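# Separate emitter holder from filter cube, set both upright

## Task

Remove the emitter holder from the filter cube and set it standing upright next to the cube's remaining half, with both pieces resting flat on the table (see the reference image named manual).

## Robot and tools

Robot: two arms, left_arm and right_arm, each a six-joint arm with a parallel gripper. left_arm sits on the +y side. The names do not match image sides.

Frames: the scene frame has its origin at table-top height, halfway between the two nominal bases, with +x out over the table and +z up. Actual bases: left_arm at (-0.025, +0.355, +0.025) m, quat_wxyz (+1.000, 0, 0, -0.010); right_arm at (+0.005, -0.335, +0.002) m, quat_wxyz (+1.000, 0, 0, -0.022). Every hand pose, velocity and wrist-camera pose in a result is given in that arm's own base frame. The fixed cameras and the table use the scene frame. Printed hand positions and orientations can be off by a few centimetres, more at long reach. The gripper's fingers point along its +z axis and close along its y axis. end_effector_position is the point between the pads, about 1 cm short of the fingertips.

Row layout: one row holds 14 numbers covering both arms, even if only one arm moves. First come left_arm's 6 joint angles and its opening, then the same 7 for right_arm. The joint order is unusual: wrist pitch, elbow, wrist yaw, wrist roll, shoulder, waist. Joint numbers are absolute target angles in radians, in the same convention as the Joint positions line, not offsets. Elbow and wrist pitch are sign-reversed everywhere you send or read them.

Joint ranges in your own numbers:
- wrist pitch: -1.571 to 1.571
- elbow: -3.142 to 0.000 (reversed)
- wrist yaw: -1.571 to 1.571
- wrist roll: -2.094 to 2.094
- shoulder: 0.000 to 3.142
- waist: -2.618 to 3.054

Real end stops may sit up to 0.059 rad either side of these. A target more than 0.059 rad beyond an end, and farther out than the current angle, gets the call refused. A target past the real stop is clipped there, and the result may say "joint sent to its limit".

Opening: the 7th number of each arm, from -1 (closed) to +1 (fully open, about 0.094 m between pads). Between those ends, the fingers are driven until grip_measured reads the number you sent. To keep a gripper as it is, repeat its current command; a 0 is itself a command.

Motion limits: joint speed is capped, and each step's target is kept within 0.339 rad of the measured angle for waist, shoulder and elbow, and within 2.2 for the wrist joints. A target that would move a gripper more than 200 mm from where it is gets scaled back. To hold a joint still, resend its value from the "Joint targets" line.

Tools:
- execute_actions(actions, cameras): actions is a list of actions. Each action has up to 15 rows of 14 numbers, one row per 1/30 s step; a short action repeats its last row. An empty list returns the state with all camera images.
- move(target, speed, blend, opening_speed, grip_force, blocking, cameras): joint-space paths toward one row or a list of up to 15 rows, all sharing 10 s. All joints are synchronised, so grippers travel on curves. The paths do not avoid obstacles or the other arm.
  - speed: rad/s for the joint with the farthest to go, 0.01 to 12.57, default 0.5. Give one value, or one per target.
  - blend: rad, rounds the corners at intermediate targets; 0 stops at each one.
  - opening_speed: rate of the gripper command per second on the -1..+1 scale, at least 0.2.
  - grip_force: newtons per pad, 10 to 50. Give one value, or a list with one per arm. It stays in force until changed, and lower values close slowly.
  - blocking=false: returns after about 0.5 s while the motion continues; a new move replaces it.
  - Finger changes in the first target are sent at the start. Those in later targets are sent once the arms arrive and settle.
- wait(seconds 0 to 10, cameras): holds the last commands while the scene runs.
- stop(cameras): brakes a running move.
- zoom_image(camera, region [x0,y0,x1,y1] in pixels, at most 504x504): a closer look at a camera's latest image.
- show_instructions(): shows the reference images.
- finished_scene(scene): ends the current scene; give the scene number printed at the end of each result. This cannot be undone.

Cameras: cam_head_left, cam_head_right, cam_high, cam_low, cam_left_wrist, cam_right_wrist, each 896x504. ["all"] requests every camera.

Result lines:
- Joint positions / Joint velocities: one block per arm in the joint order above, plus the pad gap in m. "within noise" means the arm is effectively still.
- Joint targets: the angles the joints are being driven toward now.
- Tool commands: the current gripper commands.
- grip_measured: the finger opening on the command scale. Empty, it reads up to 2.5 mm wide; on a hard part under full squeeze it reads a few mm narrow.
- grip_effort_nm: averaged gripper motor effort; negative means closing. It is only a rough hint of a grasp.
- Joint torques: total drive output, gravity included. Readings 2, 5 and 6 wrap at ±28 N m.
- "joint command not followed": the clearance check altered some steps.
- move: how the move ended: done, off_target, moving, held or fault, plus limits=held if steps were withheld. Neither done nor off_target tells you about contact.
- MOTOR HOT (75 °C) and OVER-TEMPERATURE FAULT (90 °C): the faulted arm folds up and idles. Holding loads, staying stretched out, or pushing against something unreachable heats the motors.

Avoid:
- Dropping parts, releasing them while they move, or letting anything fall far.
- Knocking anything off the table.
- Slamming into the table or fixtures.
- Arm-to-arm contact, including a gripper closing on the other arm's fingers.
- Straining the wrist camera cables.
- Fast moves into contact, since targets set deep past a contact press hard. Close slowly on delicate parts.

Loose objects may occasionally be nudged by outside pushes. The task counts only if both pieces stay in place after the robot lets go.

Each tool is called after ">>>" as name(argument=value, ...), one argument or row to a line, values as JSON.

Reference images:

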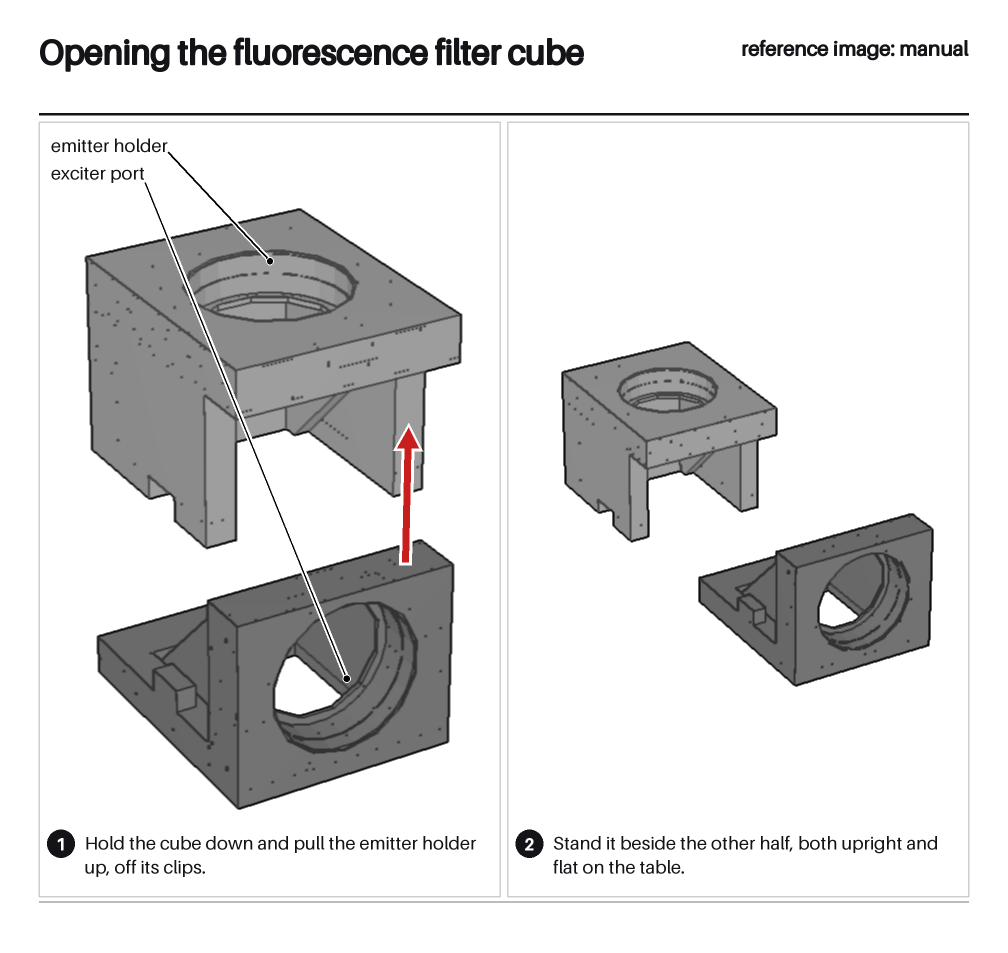

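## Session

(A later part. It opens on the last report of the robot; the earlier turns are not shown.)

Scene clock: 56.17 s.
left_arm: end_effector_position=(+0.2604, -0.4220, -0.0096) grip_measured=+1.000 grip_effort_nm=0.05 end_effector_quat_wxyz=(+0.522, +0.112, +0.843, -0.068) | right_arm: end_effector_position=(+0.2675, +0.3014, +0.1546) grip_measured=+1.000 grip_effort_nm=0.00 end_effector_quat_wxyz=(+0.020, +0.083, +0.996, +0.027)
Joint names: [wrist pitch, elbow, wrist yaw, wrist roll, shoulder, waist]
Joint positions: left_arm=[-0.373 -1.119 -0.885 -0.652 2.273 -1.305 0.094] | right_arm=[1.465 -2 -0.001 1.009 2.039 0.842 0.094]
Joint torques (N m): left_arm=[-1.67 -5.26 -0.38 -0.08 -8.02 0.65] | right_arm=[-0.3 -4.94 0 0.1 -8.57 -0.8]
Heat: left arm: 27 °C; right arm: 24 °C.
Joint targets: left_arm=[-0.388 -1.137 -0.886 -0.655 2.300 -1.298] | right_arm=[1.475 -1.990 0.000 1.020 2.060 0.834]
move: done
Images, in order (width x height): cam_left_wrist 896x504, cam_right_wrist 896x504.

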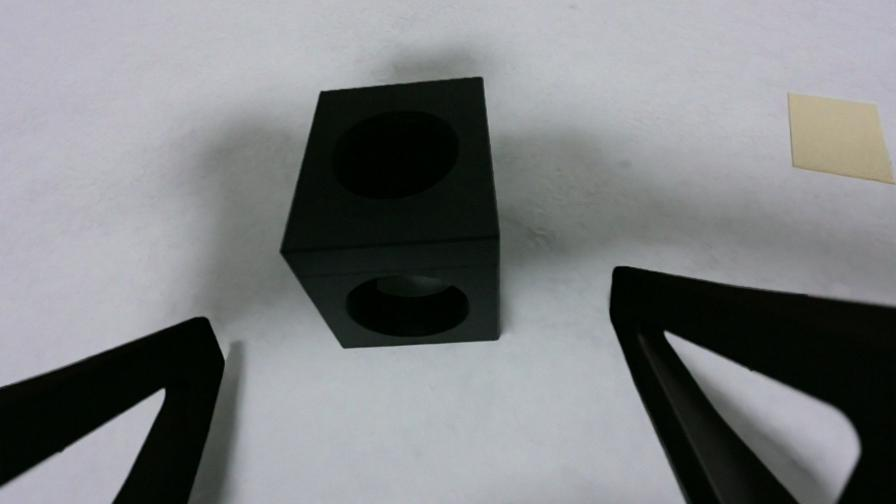

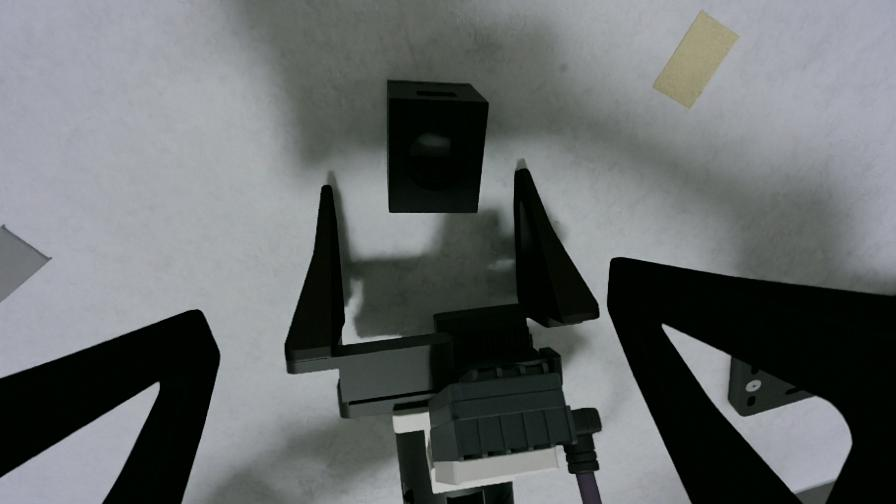

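>>> move(
  target=[-0.388,-1.137,-0.886,-0.655,2.300,-1.298,-0.45,1.475,-1.99,0,1.02,2.06,0.834,1],
  opening_speed=0.6,
  cameras=["cam_left_wrist","cam_right_wrist"],
)

Scene clock: 59.23 s.
left_arm: end_effector_position=(+0.2604, -0.4223, -0.0096) grip_measured=-0.195 grip_effort_nm=-0.98 end_effector_quat_wxyz=(+0.522, +0.112, +0.843, -0.069) | right_arm: end_effector_position=(+0.2675, +0.3014, +0.1546) grip_measured=+1.000 grip_effort_nm=0.00 end_effector_quat_wxyz=(+0.020, +0.083, +0.996, +0.027)
Joint names: [wrist pitch, elbow, wrist yaw, wrist roll, shoulder, waist]
Joint positions: left_arm=[-0.374 -1.119 -0.884 -0.652 2.273 -1.305 0.038] | right_arm=[1.465 -2 -0.001 1.009 2.039 0.842 0.094]
Joint torques (N m): left_arm=[-1.65 -5.29 -0.35 -0.06 -8.05 0.66] | right_arm=[-0.31 -4.94 0 0.11 -8.57 -0.75]
Heat: left arm: 27 °C; right arm: 25 °C.
Joint targets: left_arm=[-0.388 -1.137 -0.886 -0.655 2.300 -1.298] | right_arm=[1.475 -1.990 0.000 1.020 2.060 0.834]
move: done
Images, in order (width x height): cam_left_wrist 896x504, cam_right_wrist 896x504.

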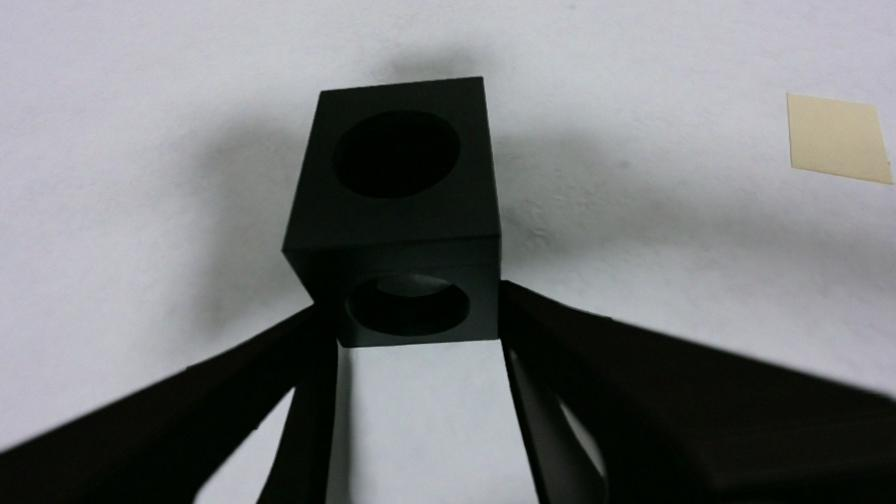

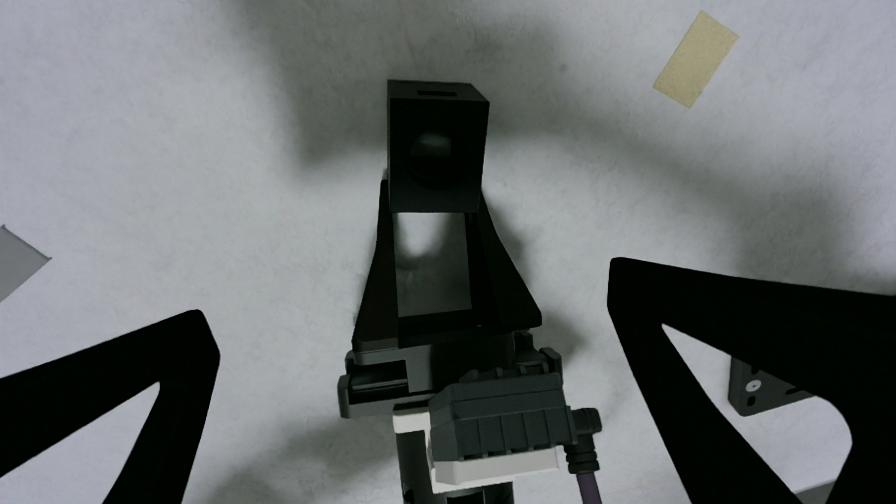

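>>> move(
  target=[
    [-0.388,-1.137,-0.886,-0.655,2.300,-1.298,-0.45,1.30,-1.845,0,0.997,2.14,0.827,1],
    [-0.388,-1.137,-0.886,-0.655,2.300,-1.298,-0.45,1.10,-1.672,0,0.997,2.173,0.827,1],
  ],
  speed=[0.4,0.25],
  blend=[0.05,0],
  cameras=["cam_left_wrist","cam_right_wrist"],
)

Scene clock: 62.67 s.
left_arm: end_effector_position=(+0.2604, -0.4223, -0.0096) grip_measured=-0.195 grip_effort_nm=-0.98 end_effector_quat_wxyz=(+0.522, +0.112, +0.843, -0.069) | right_arm: end_effector_position=(+0.2757, +0.3066, +0.0303) grip_measured=+1.000 grip_effort_nm=0.00 end_effector_quat_wxyz=(+0.001, +0.082, +0.997, +0.003)
Joint names: [wrist pitch, elbow, wrist yaw, wrist roll, shoulder, waist]
Joint positions: left_arm=[-0.374 -1.119 -0.884 -0.652 2.273 -1.305 0.038] | right_arm=[1.091 -1.681 -0.002 0.999 2.154 0.835 0.094]
Joint torques (N m): left_arm=[-1.65 -5.3 -0.35 -0.05 -8.05 0.59] | right_arm=[-0.21 -5.01 0.02 -0.03 -9.54 -0.77]
Heat: left arm: 27 °C; right arm: 25 °C.
Joint targets: left_arm=[-0.388 -1.137 -0.886 -0.655 2.300 -1.298] | right_arm=[1.100 -1.672 0.000 0.997 2.173 0.827]
move: done
Images, in order (width x height): cam_left_wrist 896x504, cam_right_wrist 896x504.

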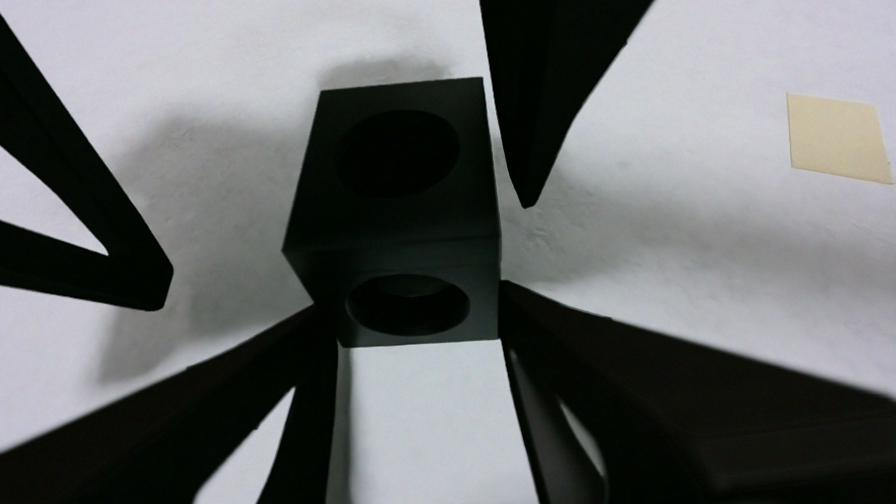

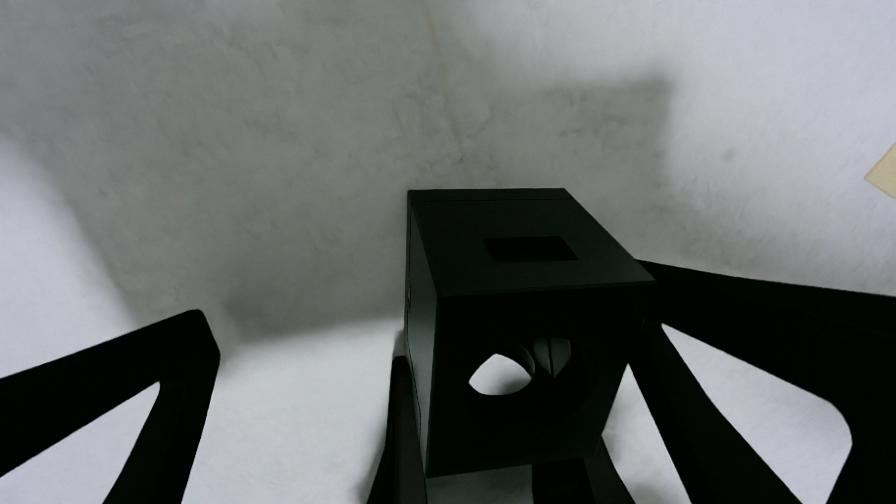

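>>> wait(
  seconds=0,
  cameras=["cam_low","cam_high","cam_head_left","cam_head_right"],
)

>>> zoom_image(
  camera="cam_low",
  region=[400, 190, 540, 300],
)

>>> zoom_image(
  camera="cam_high",
  region=[450, 130, 610, 260],
)

Scene clock: 64.93 s.
left_arm: end_effector_position=(+0.2604, -0.4223, -0.0096) grip_measured=-0.195 grip_effort_nm=-0.97 end_effector_quat_wxyz=(+0.522, +0.112, +0.843, -0.069) | right_arm: end_effector_position=(+0.2757, +0.3067, +0.0303) grip_measured=+1.000 grip_effort_nm=0.00 end_effector_quat_wxyz=(+0.001, +0.082, +0.997, +0.004)
Joint names: [wrist pitch, elbow, wrist yaw, wrist roll, shoulder, waist]
Joint positions: left_arm=[-0.374 -1.119 -0.884 -0.652 2.273 -1.305 0.038] | right_arm=[1.091 -1.681 -0.002 0.999 2.154 0.835 0.094]
Joint torques (N m): left_arm=[-1.64 -5.33 -0.33 -0.06 -8.12 0.66] | right_arm=[-0.21 -4.94 0.02 -0.04 -9.54 -0.75]
Heat: left arm: 26 °C; right arm: 24 °C.
Joint targets: left_arm=[-0.388 -1.137 -0.886 -0.655 2.300 -1.298] | right_arm=[1.100 -1.672 0.000 0.997 2.173 0.827]
Tool commands: left_gripper/opening=-0.45 right_gripper/opening=+1.0
Images, in order (width x height): cam_head_left 896x504, cam_head_right 896x504, cam_high 896x504, cam_low 896x504.

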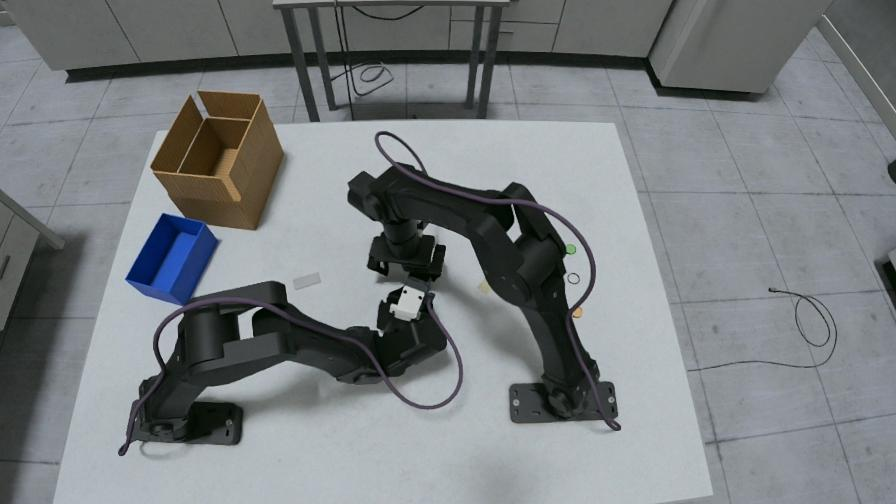

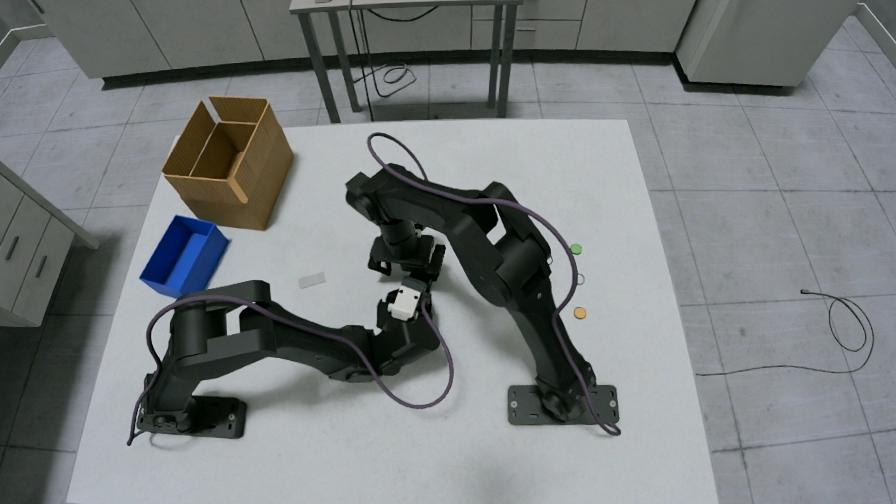

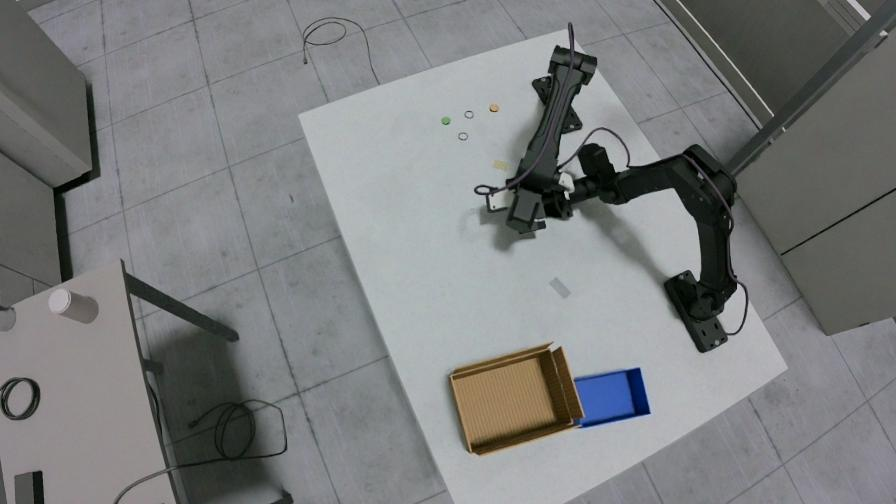

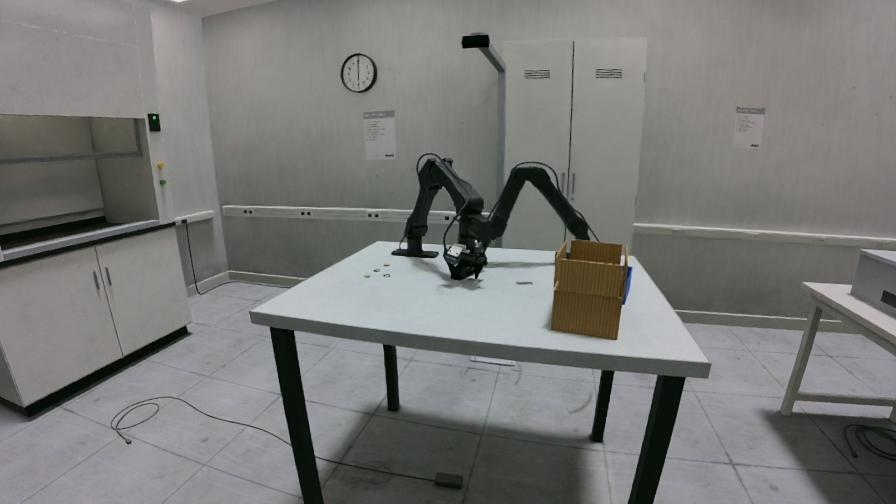

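Scaled by 3.600 from the camera's 896x504 image, which has a finer 1280x720 frame.

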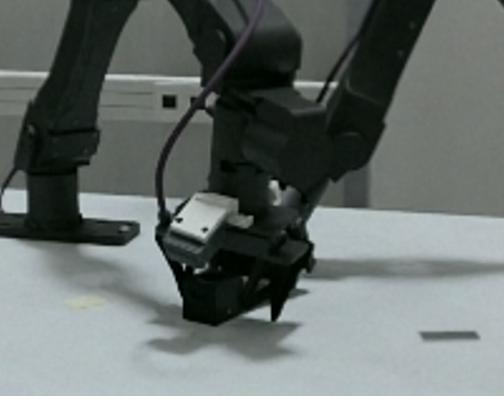

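Scaled by 3.150 from the camera's 896x504 image, which has a finer 1280x720 frame.

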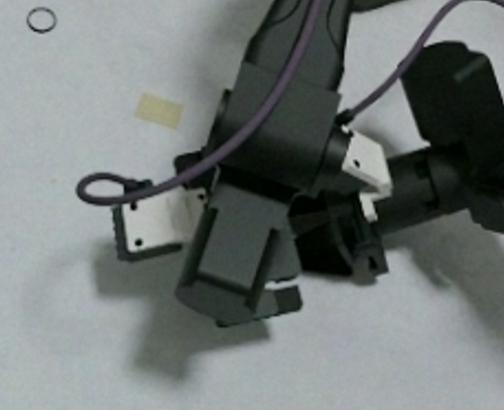

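>>> move(
  target=[-0.388,-1.137,-0.886,-0.655,2.300,-1.298,-0.45,0.88,-1.410,-0.085,1.012,1.997,0.768,1],
  speed=0.25,
  cameras=["cam_left_wrist","cam_right_wrist","cam_low"],
)

>>> zoom_image(
  camera="cam_low",
  region=[400, 190, 540, 300],
)

Scene clock: 70.10 s.
left_arm: end_effector_position=(+0.2604, -0.4223, -0.0096) grip_measured=-0.195 grip_effort_nm=-0.98 end_effector_quat_wxyz=(+0.522, +0.112, +0.843, -0.069) | right_arm: end_effector_position=(+0.2708, +0.2897, +0.0198) grip_measured=+1.000 grip_effort_nm=0.00 end_effector_quat_wxyz=(-0.003, +0.110, +0.992, +0.065)
Joint names: [wrist pitch, elbow, wrist yaw, wrist roll, shoulder, waist]
Joint positions: left_arm=[-0.374 -1.119 -0.884 -0.652 2.273 -1.305 0.038] | right_arm=[0.879 -1.429 -0.088 1.003 2.023 0.777 0.094]
Joint torques (N m): left_arm=[-1.64 -5.23 -0.37 -0.07 -8.12 0.64] | right_arm=[-0.45 -4.08 -0.05 0.08 -12.19 -0.84]
Heat: left arm: 26 °C; right arm: 25 °C.
Joint targets: left_arm=[-0.388 -1.137 -0.886 -0.655 2.300 -1.298] | right_arm=[0.880 -1.410 -0.085 1.012 1.997 0.768]
move: done
Images, in order (width x height): cam_low 896x504, cam_left_wrist 896x504, cam_right_wrist 896x504.

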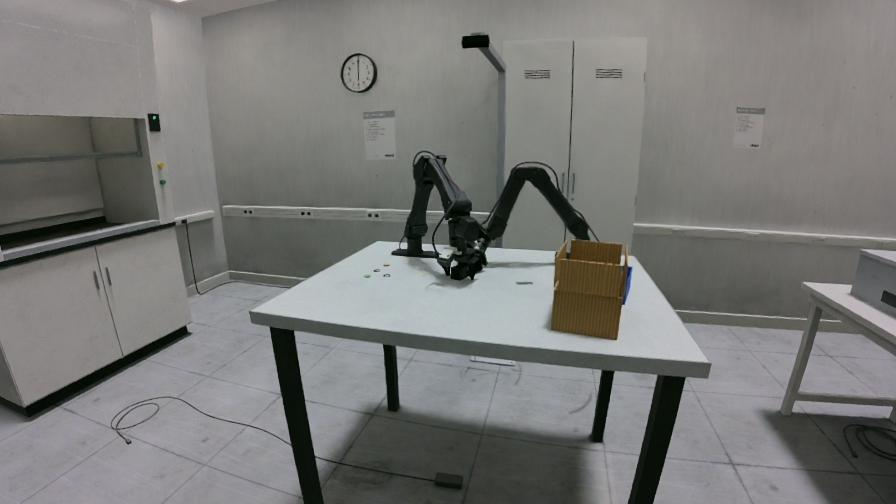

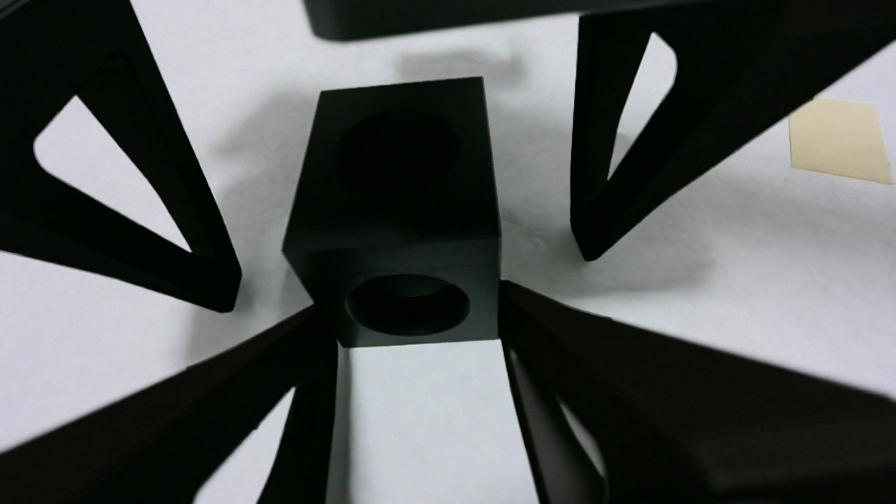

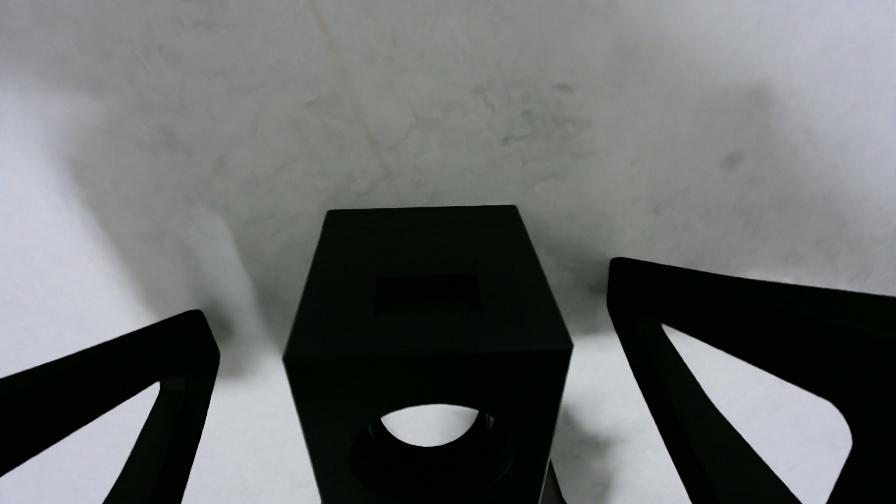

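Scaled by 3.600 from the camera's 896x504 image, which has a finer 1280x720 frame.

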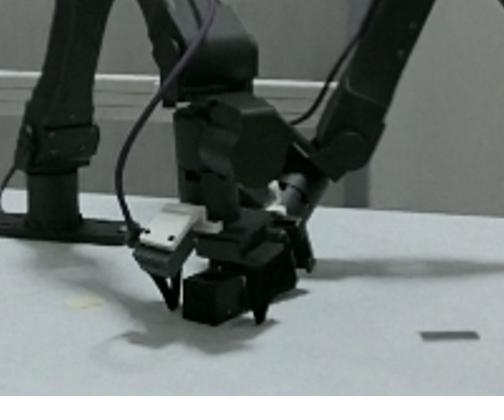

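>>> move(
  target=[-0.388,-1.137,-0.886,-0.655,2.300,-1.298,-0.45,0.992,-1.512,-0.088,0.972,1.988,0.742,1],
  speed=0.25,
  cameras=["cam_left_wrist","cam_right_wrist"],
)

Scene clock: 72.57 s.
left_arm: end_effector_position=(+0.2604, -0.4223, -0.0096) grip_measured=-0.195 grip_effort_nm=-0.98 end_effector_quat_wxyz=(+0.522, +0.112, +0.843, -0.069) | right_arm: end_effector_position=(+0.2787, +0.2824, +0.0343) grip_measured=+1.000 grip_effort_nm=0.00 end_effector_quat_wxyz=(-0.009, +0.112, +0.992, +0.059)
Joint names: [wrist pitch, elbow, wrist yaw, wrist roll, shoulder, waist]
Joint positions: left_arm=[-0.374 -1.119 -0.884 -0.652 2.273 -1.305 0.038] | right_arm=[0.96 -1.491 -0.091 0.976 2.023 0.748 0.094]
Joint torques (N m): left_arm=[-1.65 -5.2 -0.35 -0.05 -8.06 0.62] | right_arm=[-0.11 -7.87 -0.03 -0.04 -13.03 -0.62]
Heat: left arm: 26 °C; right arm: 25 °C.
Joint targets: left_arm=[-0.388 -1.137 -0.886 -0.655 2.300 -1.298] | right_arm=[0.992 -1.512 -0.088 0.972 1.988 0.742]
move: done
Images, in order (width x height): cam_left_wrist 896x504, cam_right_wrist 896x504.

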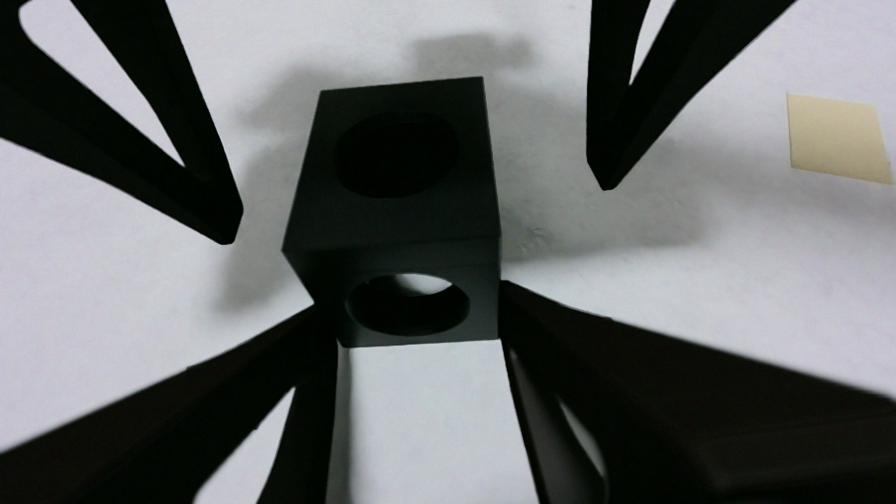

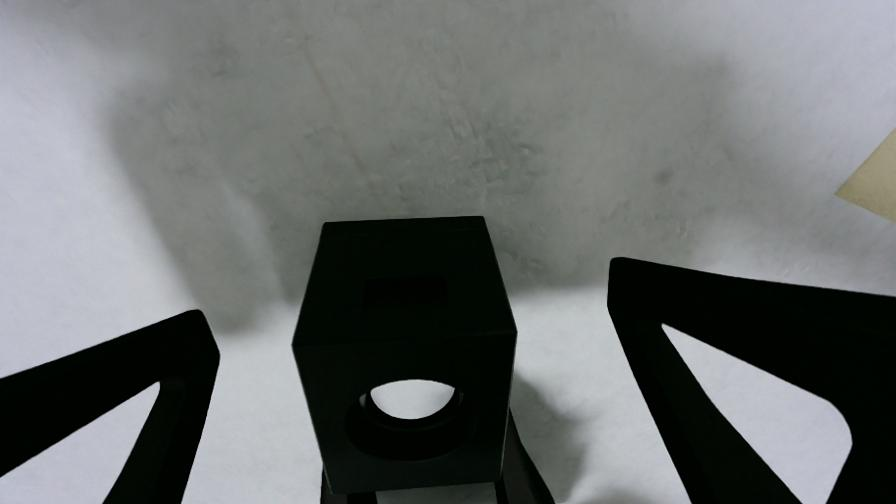

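>>> move(
  target=[-0.388,-1.137,-0.886,-0.655,2.300,-1.298,-0.45,0.992,-1.512,-0.088,0.972,1.988,0.742,-0.45],
  opening_speed=0.6,
  cameras=["cam_left_wrist","cam_right_wrist"],
)

Scene clock: 76.00 s.
left_arm: end_effector_position=(+0.2603, -0.4226, -0.0095) grip_measured=-0.195 grip_effort_nm=-0.98 end_effector_quat_wxyz=(+0.522, +0.112, +0.843, -0.069) | right_arm: end_effector_position=(+0.2785, +0.2825, +0.0344) grip_measured=-0.154 grip_effort_nm=-1.02 end_effector_quat_wxyz=(-0.010, +0.116, +0.991, +0.060)
Joint names: [wrist pitch, elbow, wrist yaw, wrist roll, shoulder, waist]
Joint positions: left_arm=[-0.376 -1.119 -0.883 -0.652 2.273 -1.305 0.038] | right_arm=[0.96 -1.491 -0.092 0.984 2.023 0.748 0.04]
Joint torques (N m): left_arm=[-1.63 -5.27 -0.36 -0.06 -8.06 0.61] | right_arm=[-0.12 -7.86 -0.02 -0.15 -13.01 -0.65]
Heat: left arm: 26 °C; right arm: 26 °C.
Joint targets: left_arm=[-0.388 -1.137 -0.886 -0.655 2.300 -1.298] | right_arm=[0.992 -1.512 -0.088 0.972 1.988 0.742]
move: done
Images, in order (width x height): cam_left_wrist 896x504, cam_right_wrist 896x504.

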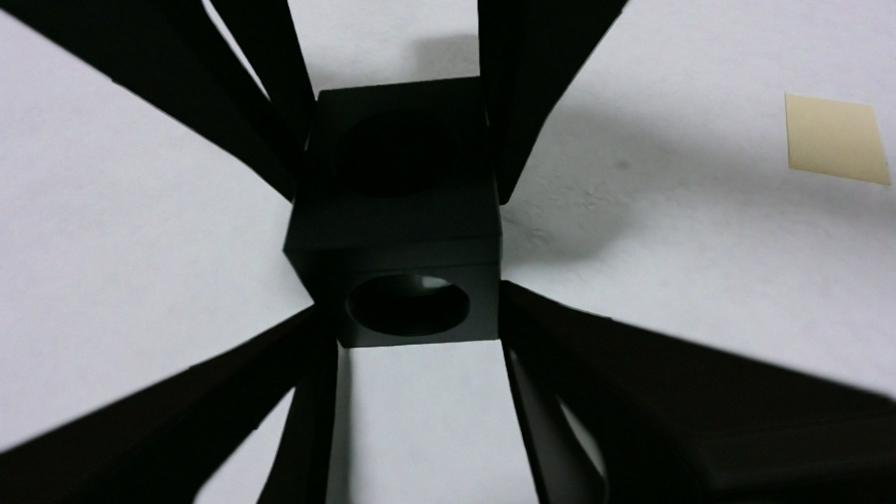

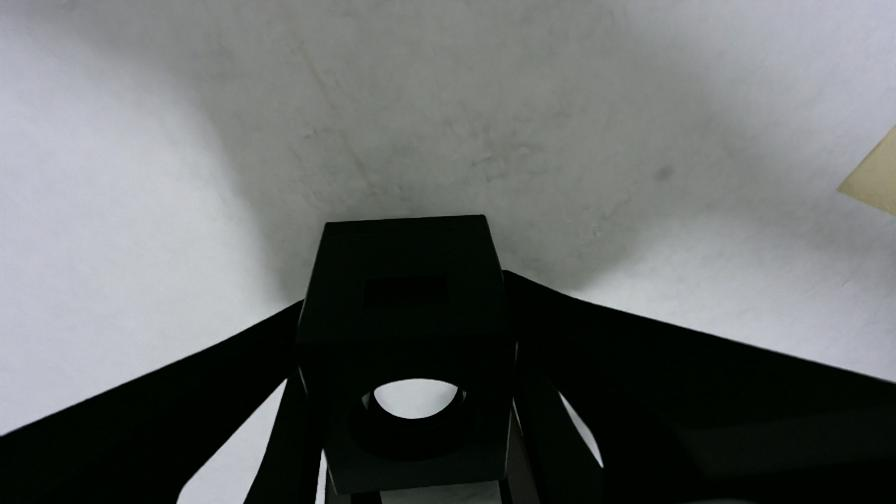

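>>> move(
  target=[
    [-0.388,-1.137,-0.886,-0.655,2.300,-1.298,-0.45,1.10,-1.595,-0.088,0.972,1.965,0.742,-0.45],
    [-0.388,-1.137,-0.886,-0.655,2.300,-1.298,-0.45,1.25,-1.731,-0.088,0.972,1.950,0.742,-0.45],
  ],
  speed=[0.08,0.2],
  blend=[0.05,0],
  cameras=["cam_left_wrist","cam_right_wrist"],
)

Scene clock: 79.53 s.
left_arm: end_effector_position=(+0.2622, -0.4310, -0.0039) grip_measured=-0.195 grip_effort_nm=-0.98 end_effector_quat_wxyz=(+0.527, +0.106, +0.839, -0.082) | right_arm: end_effector_position=(+0.2799, +0.2817, +0.0975) grip_measured=-0.156 grip_effort_nm=-1.02 end_effector_quat_wxyz=(-0.011, +0.110, +0.992, +0.053)
Joint names: [wrist pitch, elbow, wrist yaw, wrist roll, shoulder, waist]
Joint positions: left_arm=[-0.396 -1.138 -0.88 -0.646 2.279 -1.305 0.038] | right_arm=[1.215 -1.704 -0.086 0.97 1.994 0.747 0.04]
Joint torques (N m): left_arm=[-1.47 -3.78 -0.4 -0.14 -8.53 0.62] | right_arm=[-0.09 -8.65 -0.08 -0.01 -13.76 -0.49]
Heat: left arm: 26 °C; right arm: 27 °C.
Joint targets: left_arm=[-0.388 -1.137 -0.886 -0.655 2.300 -1.298] | right_arm=[1.250 -1.731 -0.088 0.972 1.950 0.742]
move: off_target (right_arm); right_arm: the shoulder is farthest, 0.044 rad from its target
Images, in order (width x height): cam_left_wrist 896x504, cam_right_wrist 896x504.

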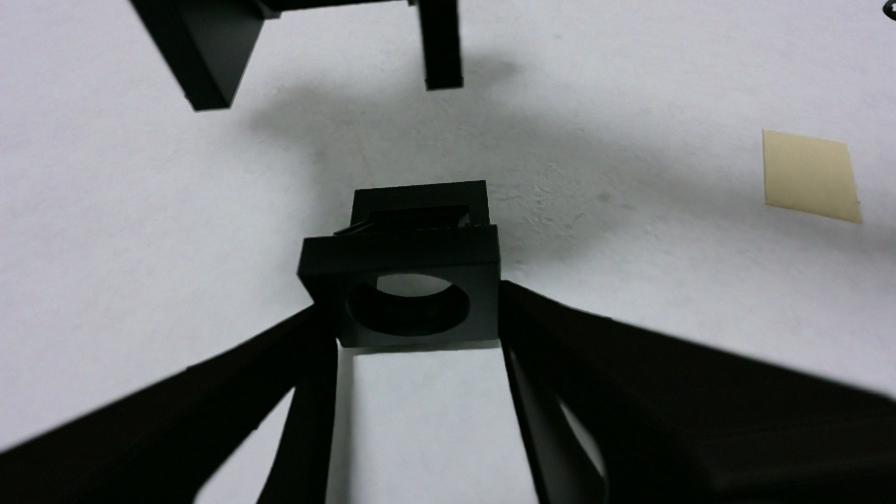

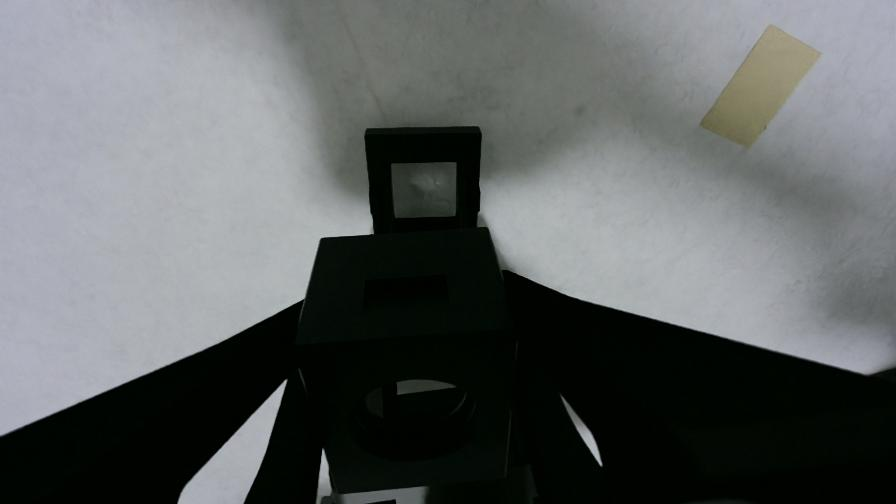

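>>> move(
  target=[
    [-0.388,-1.137,-0.886,-0.655,2.300,-1.298,-0.45,1.325,-2.04,-0.101,0.805,2.25,0.571,-0.45],
    [-0.370,-1.112,-0.886,-0.655,2.300,-1.298,-0.45,1.13,-1.855,-0.101,0.805,2.262,0.571,-0.45],
  ],
  speed=[0.35,0.15],
  blend=[0.03,0],
  cameras=["cam_left_wrist","cam_right_wrist","cam_low"],
)

>>> zoom_image(
  camera="cam_low",
  region=[410, 220, 520, 300],
)

Scene clock: 83.67 s.
left_arm: end_effector_position=(+0.2605, -0.4249, -0.0099) grip_measured=-0.195 grip_effort_nm=-0.98 end_effector_quat_wxyz=(+0.522, +0.113, +0.842, -0.072) | right_arm: end_effector_position=(+0.3688, +0.2606, +0.0401) grip_measured=-0.156 grip_effort_nm=-1.02 end_effector_quat_wxyz=(-0.005, +0.115, +0.992, +0.059)
Joint names: [wrist pitch, elbow, wrist yaw, wrist roll, shoulder, waist]
Joint positions: left_arm=[-0.383 -1.124 -0.879 -0.646 2.279 -1.305 0.038] | right_arm=[1.12 -1.862 -0.098 0.808 2.245 0.574 0.04]
Joint torques (N m): left_arm=[-1.37 -2.88 -0.4 -0.14 -8.46 0.64] | right_arm=[-0.3 -5.3 -0.1 -0.05 -10.52 -0.28]
Heat: left arm: 26 °C; right arm: 27 °C.
Joint targets: left_arm=[-0.370 -1.112 -0.886 -0.655 2.300 -1.298] | right_arm=[1.130 -1.855 -0.101 0.805 2.262 0.571]
move: done
Images, in order (width x height): cam_low 896x504, cam_left_wrist 896x504, cam_right_wrist 896x504.

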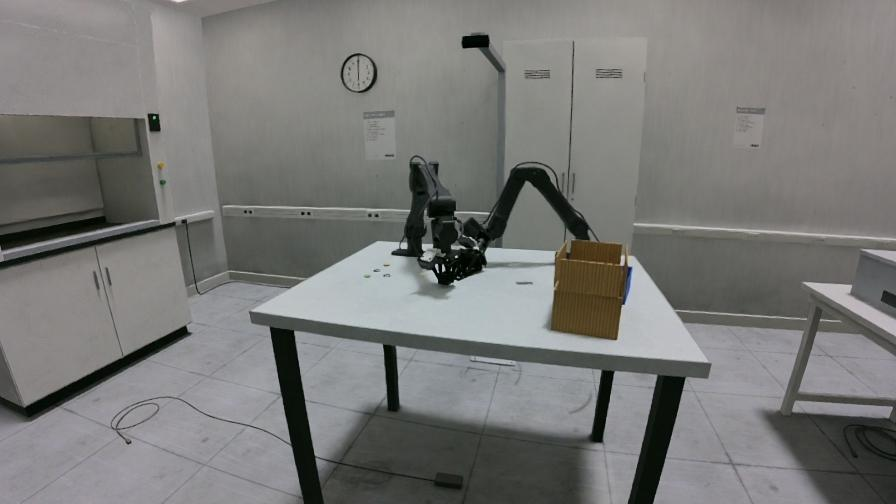

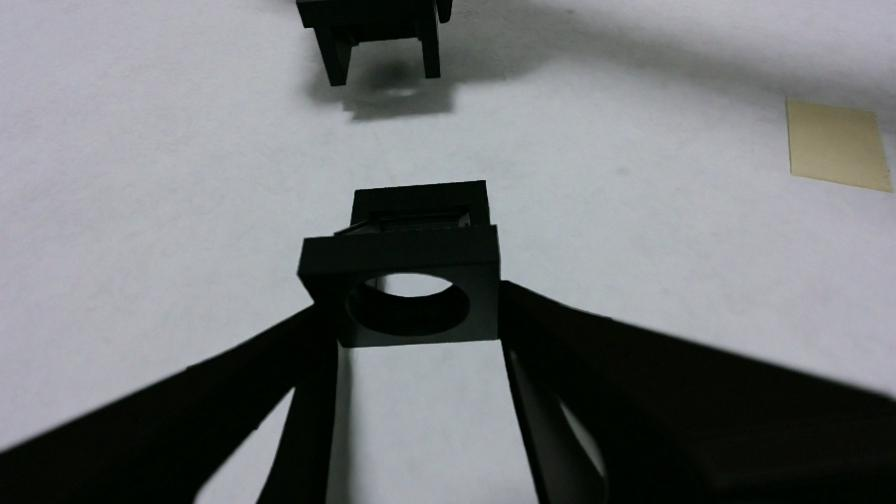

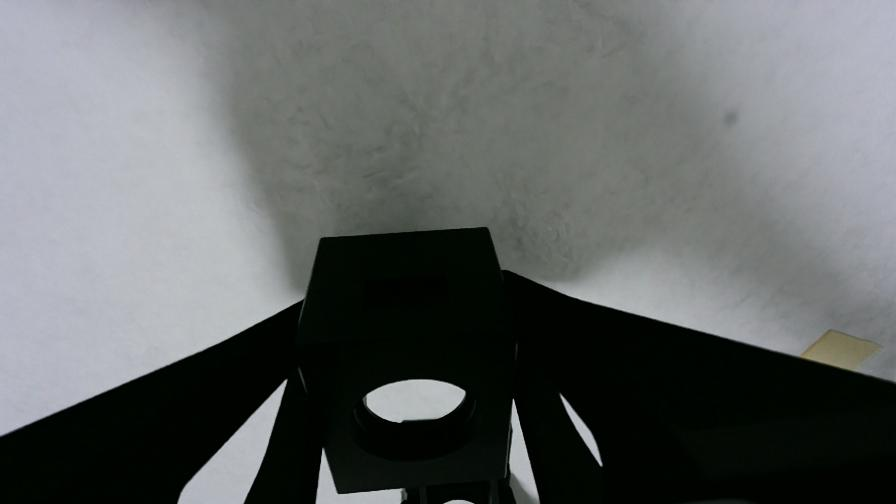

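Scaled by 4.582 from the camera's 896x504 image, which has a finer 1280x720 frame.

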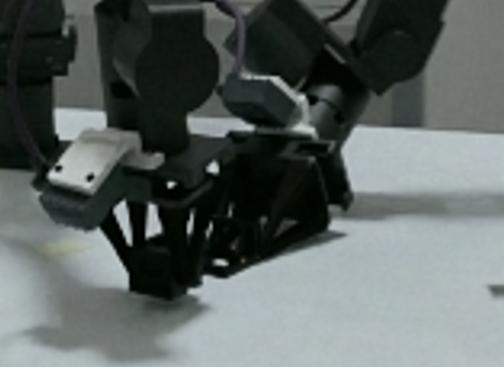

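>>> move(
  target=[-0.370,-1.112,-0.886,-0.655,2.300,-1.298,-0.45,1.098,-1.826,-0.101,0.805,2.265,0.571,-0.45],
  speed=0.06,
  cameras=["cam_low","cam_left_wrist"],
)

>>> zoom_image(
  camera="cam_left_wrist",
  region=[250, 0, 550, 170],
)

>>> zoom_image(
  camera="cam_low",
  region=[420, 250, 490, 300],
)

Scene clock: 85.70 s.
left_arm: end_effector_position=(+0.2605, -0.4249, -0.0099) grip_measured=-0.195 grip_effort_nm=-0.98 end_effector_quat_wxyz=(+0.522, +0.113, +0.842, -0.072) | right_arm: end_effector_position=(+0.3687, +0.2606, +0.0333) grip_measured=-0.156 grip_effort_nm=-1.02 end_effector_quat_wxyz=(-0.003, +0.115, +0.991, +0.061)
Joint names: [wrist pitch, elbow, wrist yaw, wrist roll, shoulder, waist]
Joint positions: left_arm=[-0.383 -1.124 -0.879 -0.646 2.279 -1.305 0.038] | right_arm=[1.089 -1.835 -0.098 0.808 2.245 0.574 0.04]
Joint torques (N m): left_arm=[-1.37 -2.91 -0.39 -0.13 -8.49 0.68] | right_arm=[-0.31 -5.15 -0.11 -0.05 -10.28 -0.28]
Heat: left arm: 26 °C; right arm: 27 °C.
Joint targets: left_arm=[-0.370 -1.112 -0.886 -0.655 2.300 -1.298] | right_arm=[1.098 -1.826 -0.101 0.805 2.265 0.571]
move: done
Images, in order (width x height): cam_low 896x504, cam_left_wrist 896x504.

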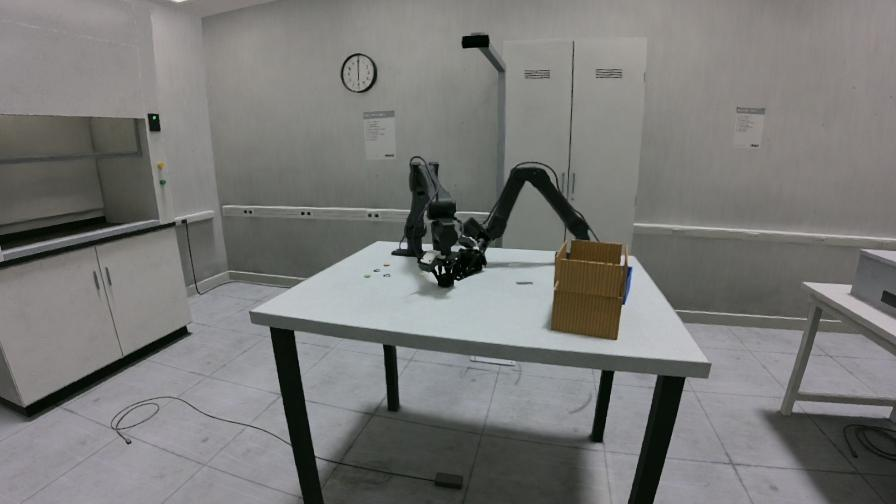

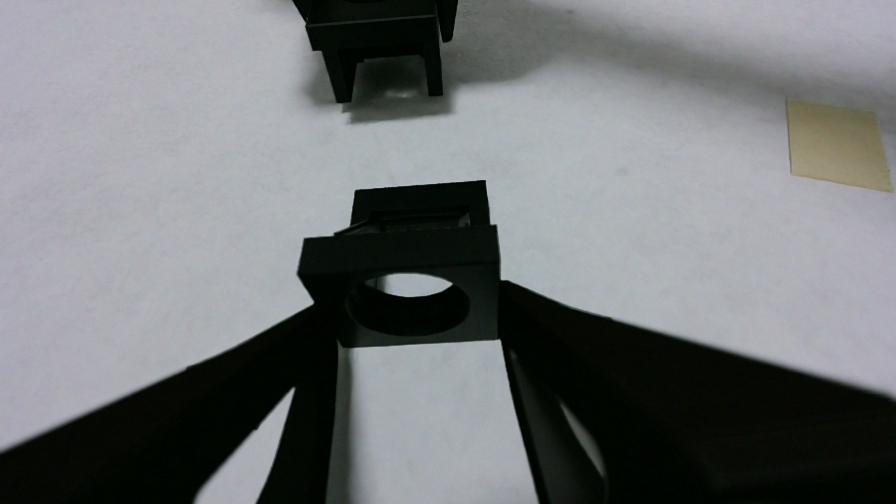

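Scaled by 1.680 from the camera's 896x504 image, which has a finer 1280x720 frame.

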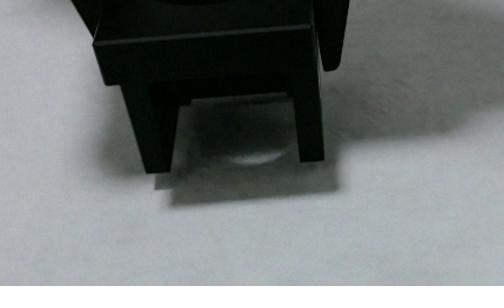

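Scaled by 7.200 from the camera's 896x504 image, which has a finer 1280x720 frame.

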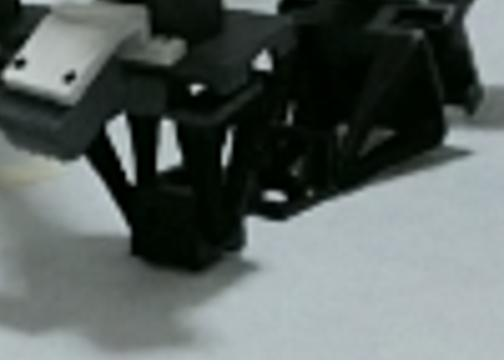

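>>> move(
  target=[-0.370,-1.112,-0.886,-0.655,2.300,-1.298,-0.45,1.082,-1.810,-0.101,0.805,2.268,0.571,-0.45],
  speed=0.04,
  cameras=["cam_left_wrist"],
)

>>> zoom_image(
  camera="cam_left_wrist",
  region=[250, 0, 550, 170],
)

Scene clock: 86.87 s.
left_arm: end_effector_position=(+0.2605, -0.4249, -0.0099) grip_measured=-0.195 grip_effort_nm=-0.98 end_effector_quat_wxyz=(+0.522, +0.113, +0.842, -0.072) | right_arm: end_effector_position=(+0.3679, +0.2600, +0.0296) grip_measured=-0.156 grip_effort_nm=-1.02 end_effector_quat_wxyz=(-0.004, +0.115, +0.992, +0.060)
Joint names: [wrist pitch, elbow, wrist yaw, wrist roll, shoulder, waist]
Joint positions: left_arm=[-0.383 -1.124 -0.879 -0.646 2.279 -1.305 0.038] | right_arm=[1.075 -1.82 -0.098 0.808 2.245 0.574 0.04]
Joint torques (N m): left_arm=[-1.39 -2.86 -0.4 -0.14 -8.46 0.65] | right_arm=[-0.34 -5.04 -0.09 -0.06 -10.04 -0.31]
Heat: left arm: 26 °C; right arm: 26 °C.
Joint targets: left_arm=[-0.370 -1.112 -0.886 -0.655 2.300 -1.298] | right_arm=[1.082 -1.810 -0.101 0.805 2.268 0.571]
move: done
Images, in order (width x height): cam_left_wrist 896x504.

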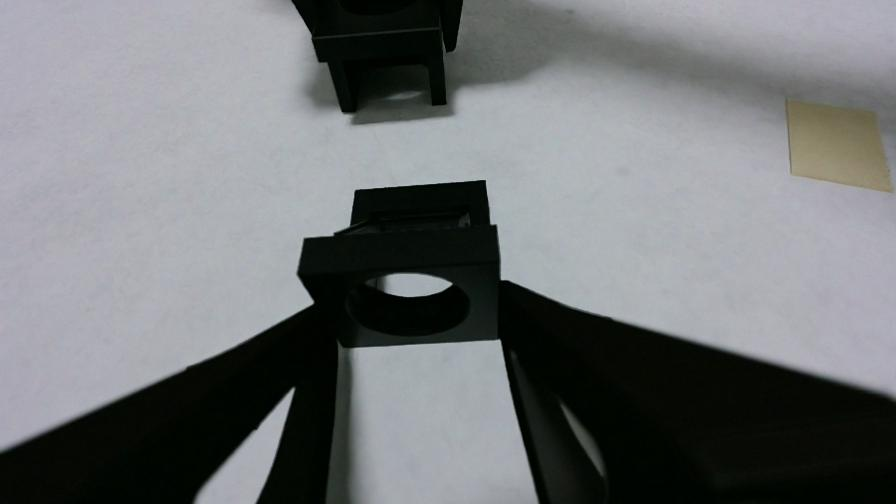

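Scaled by 1.680 from the camera's 896x504 image, which has a finer 1280x720 frame.

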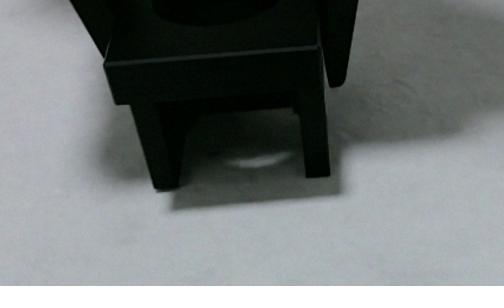

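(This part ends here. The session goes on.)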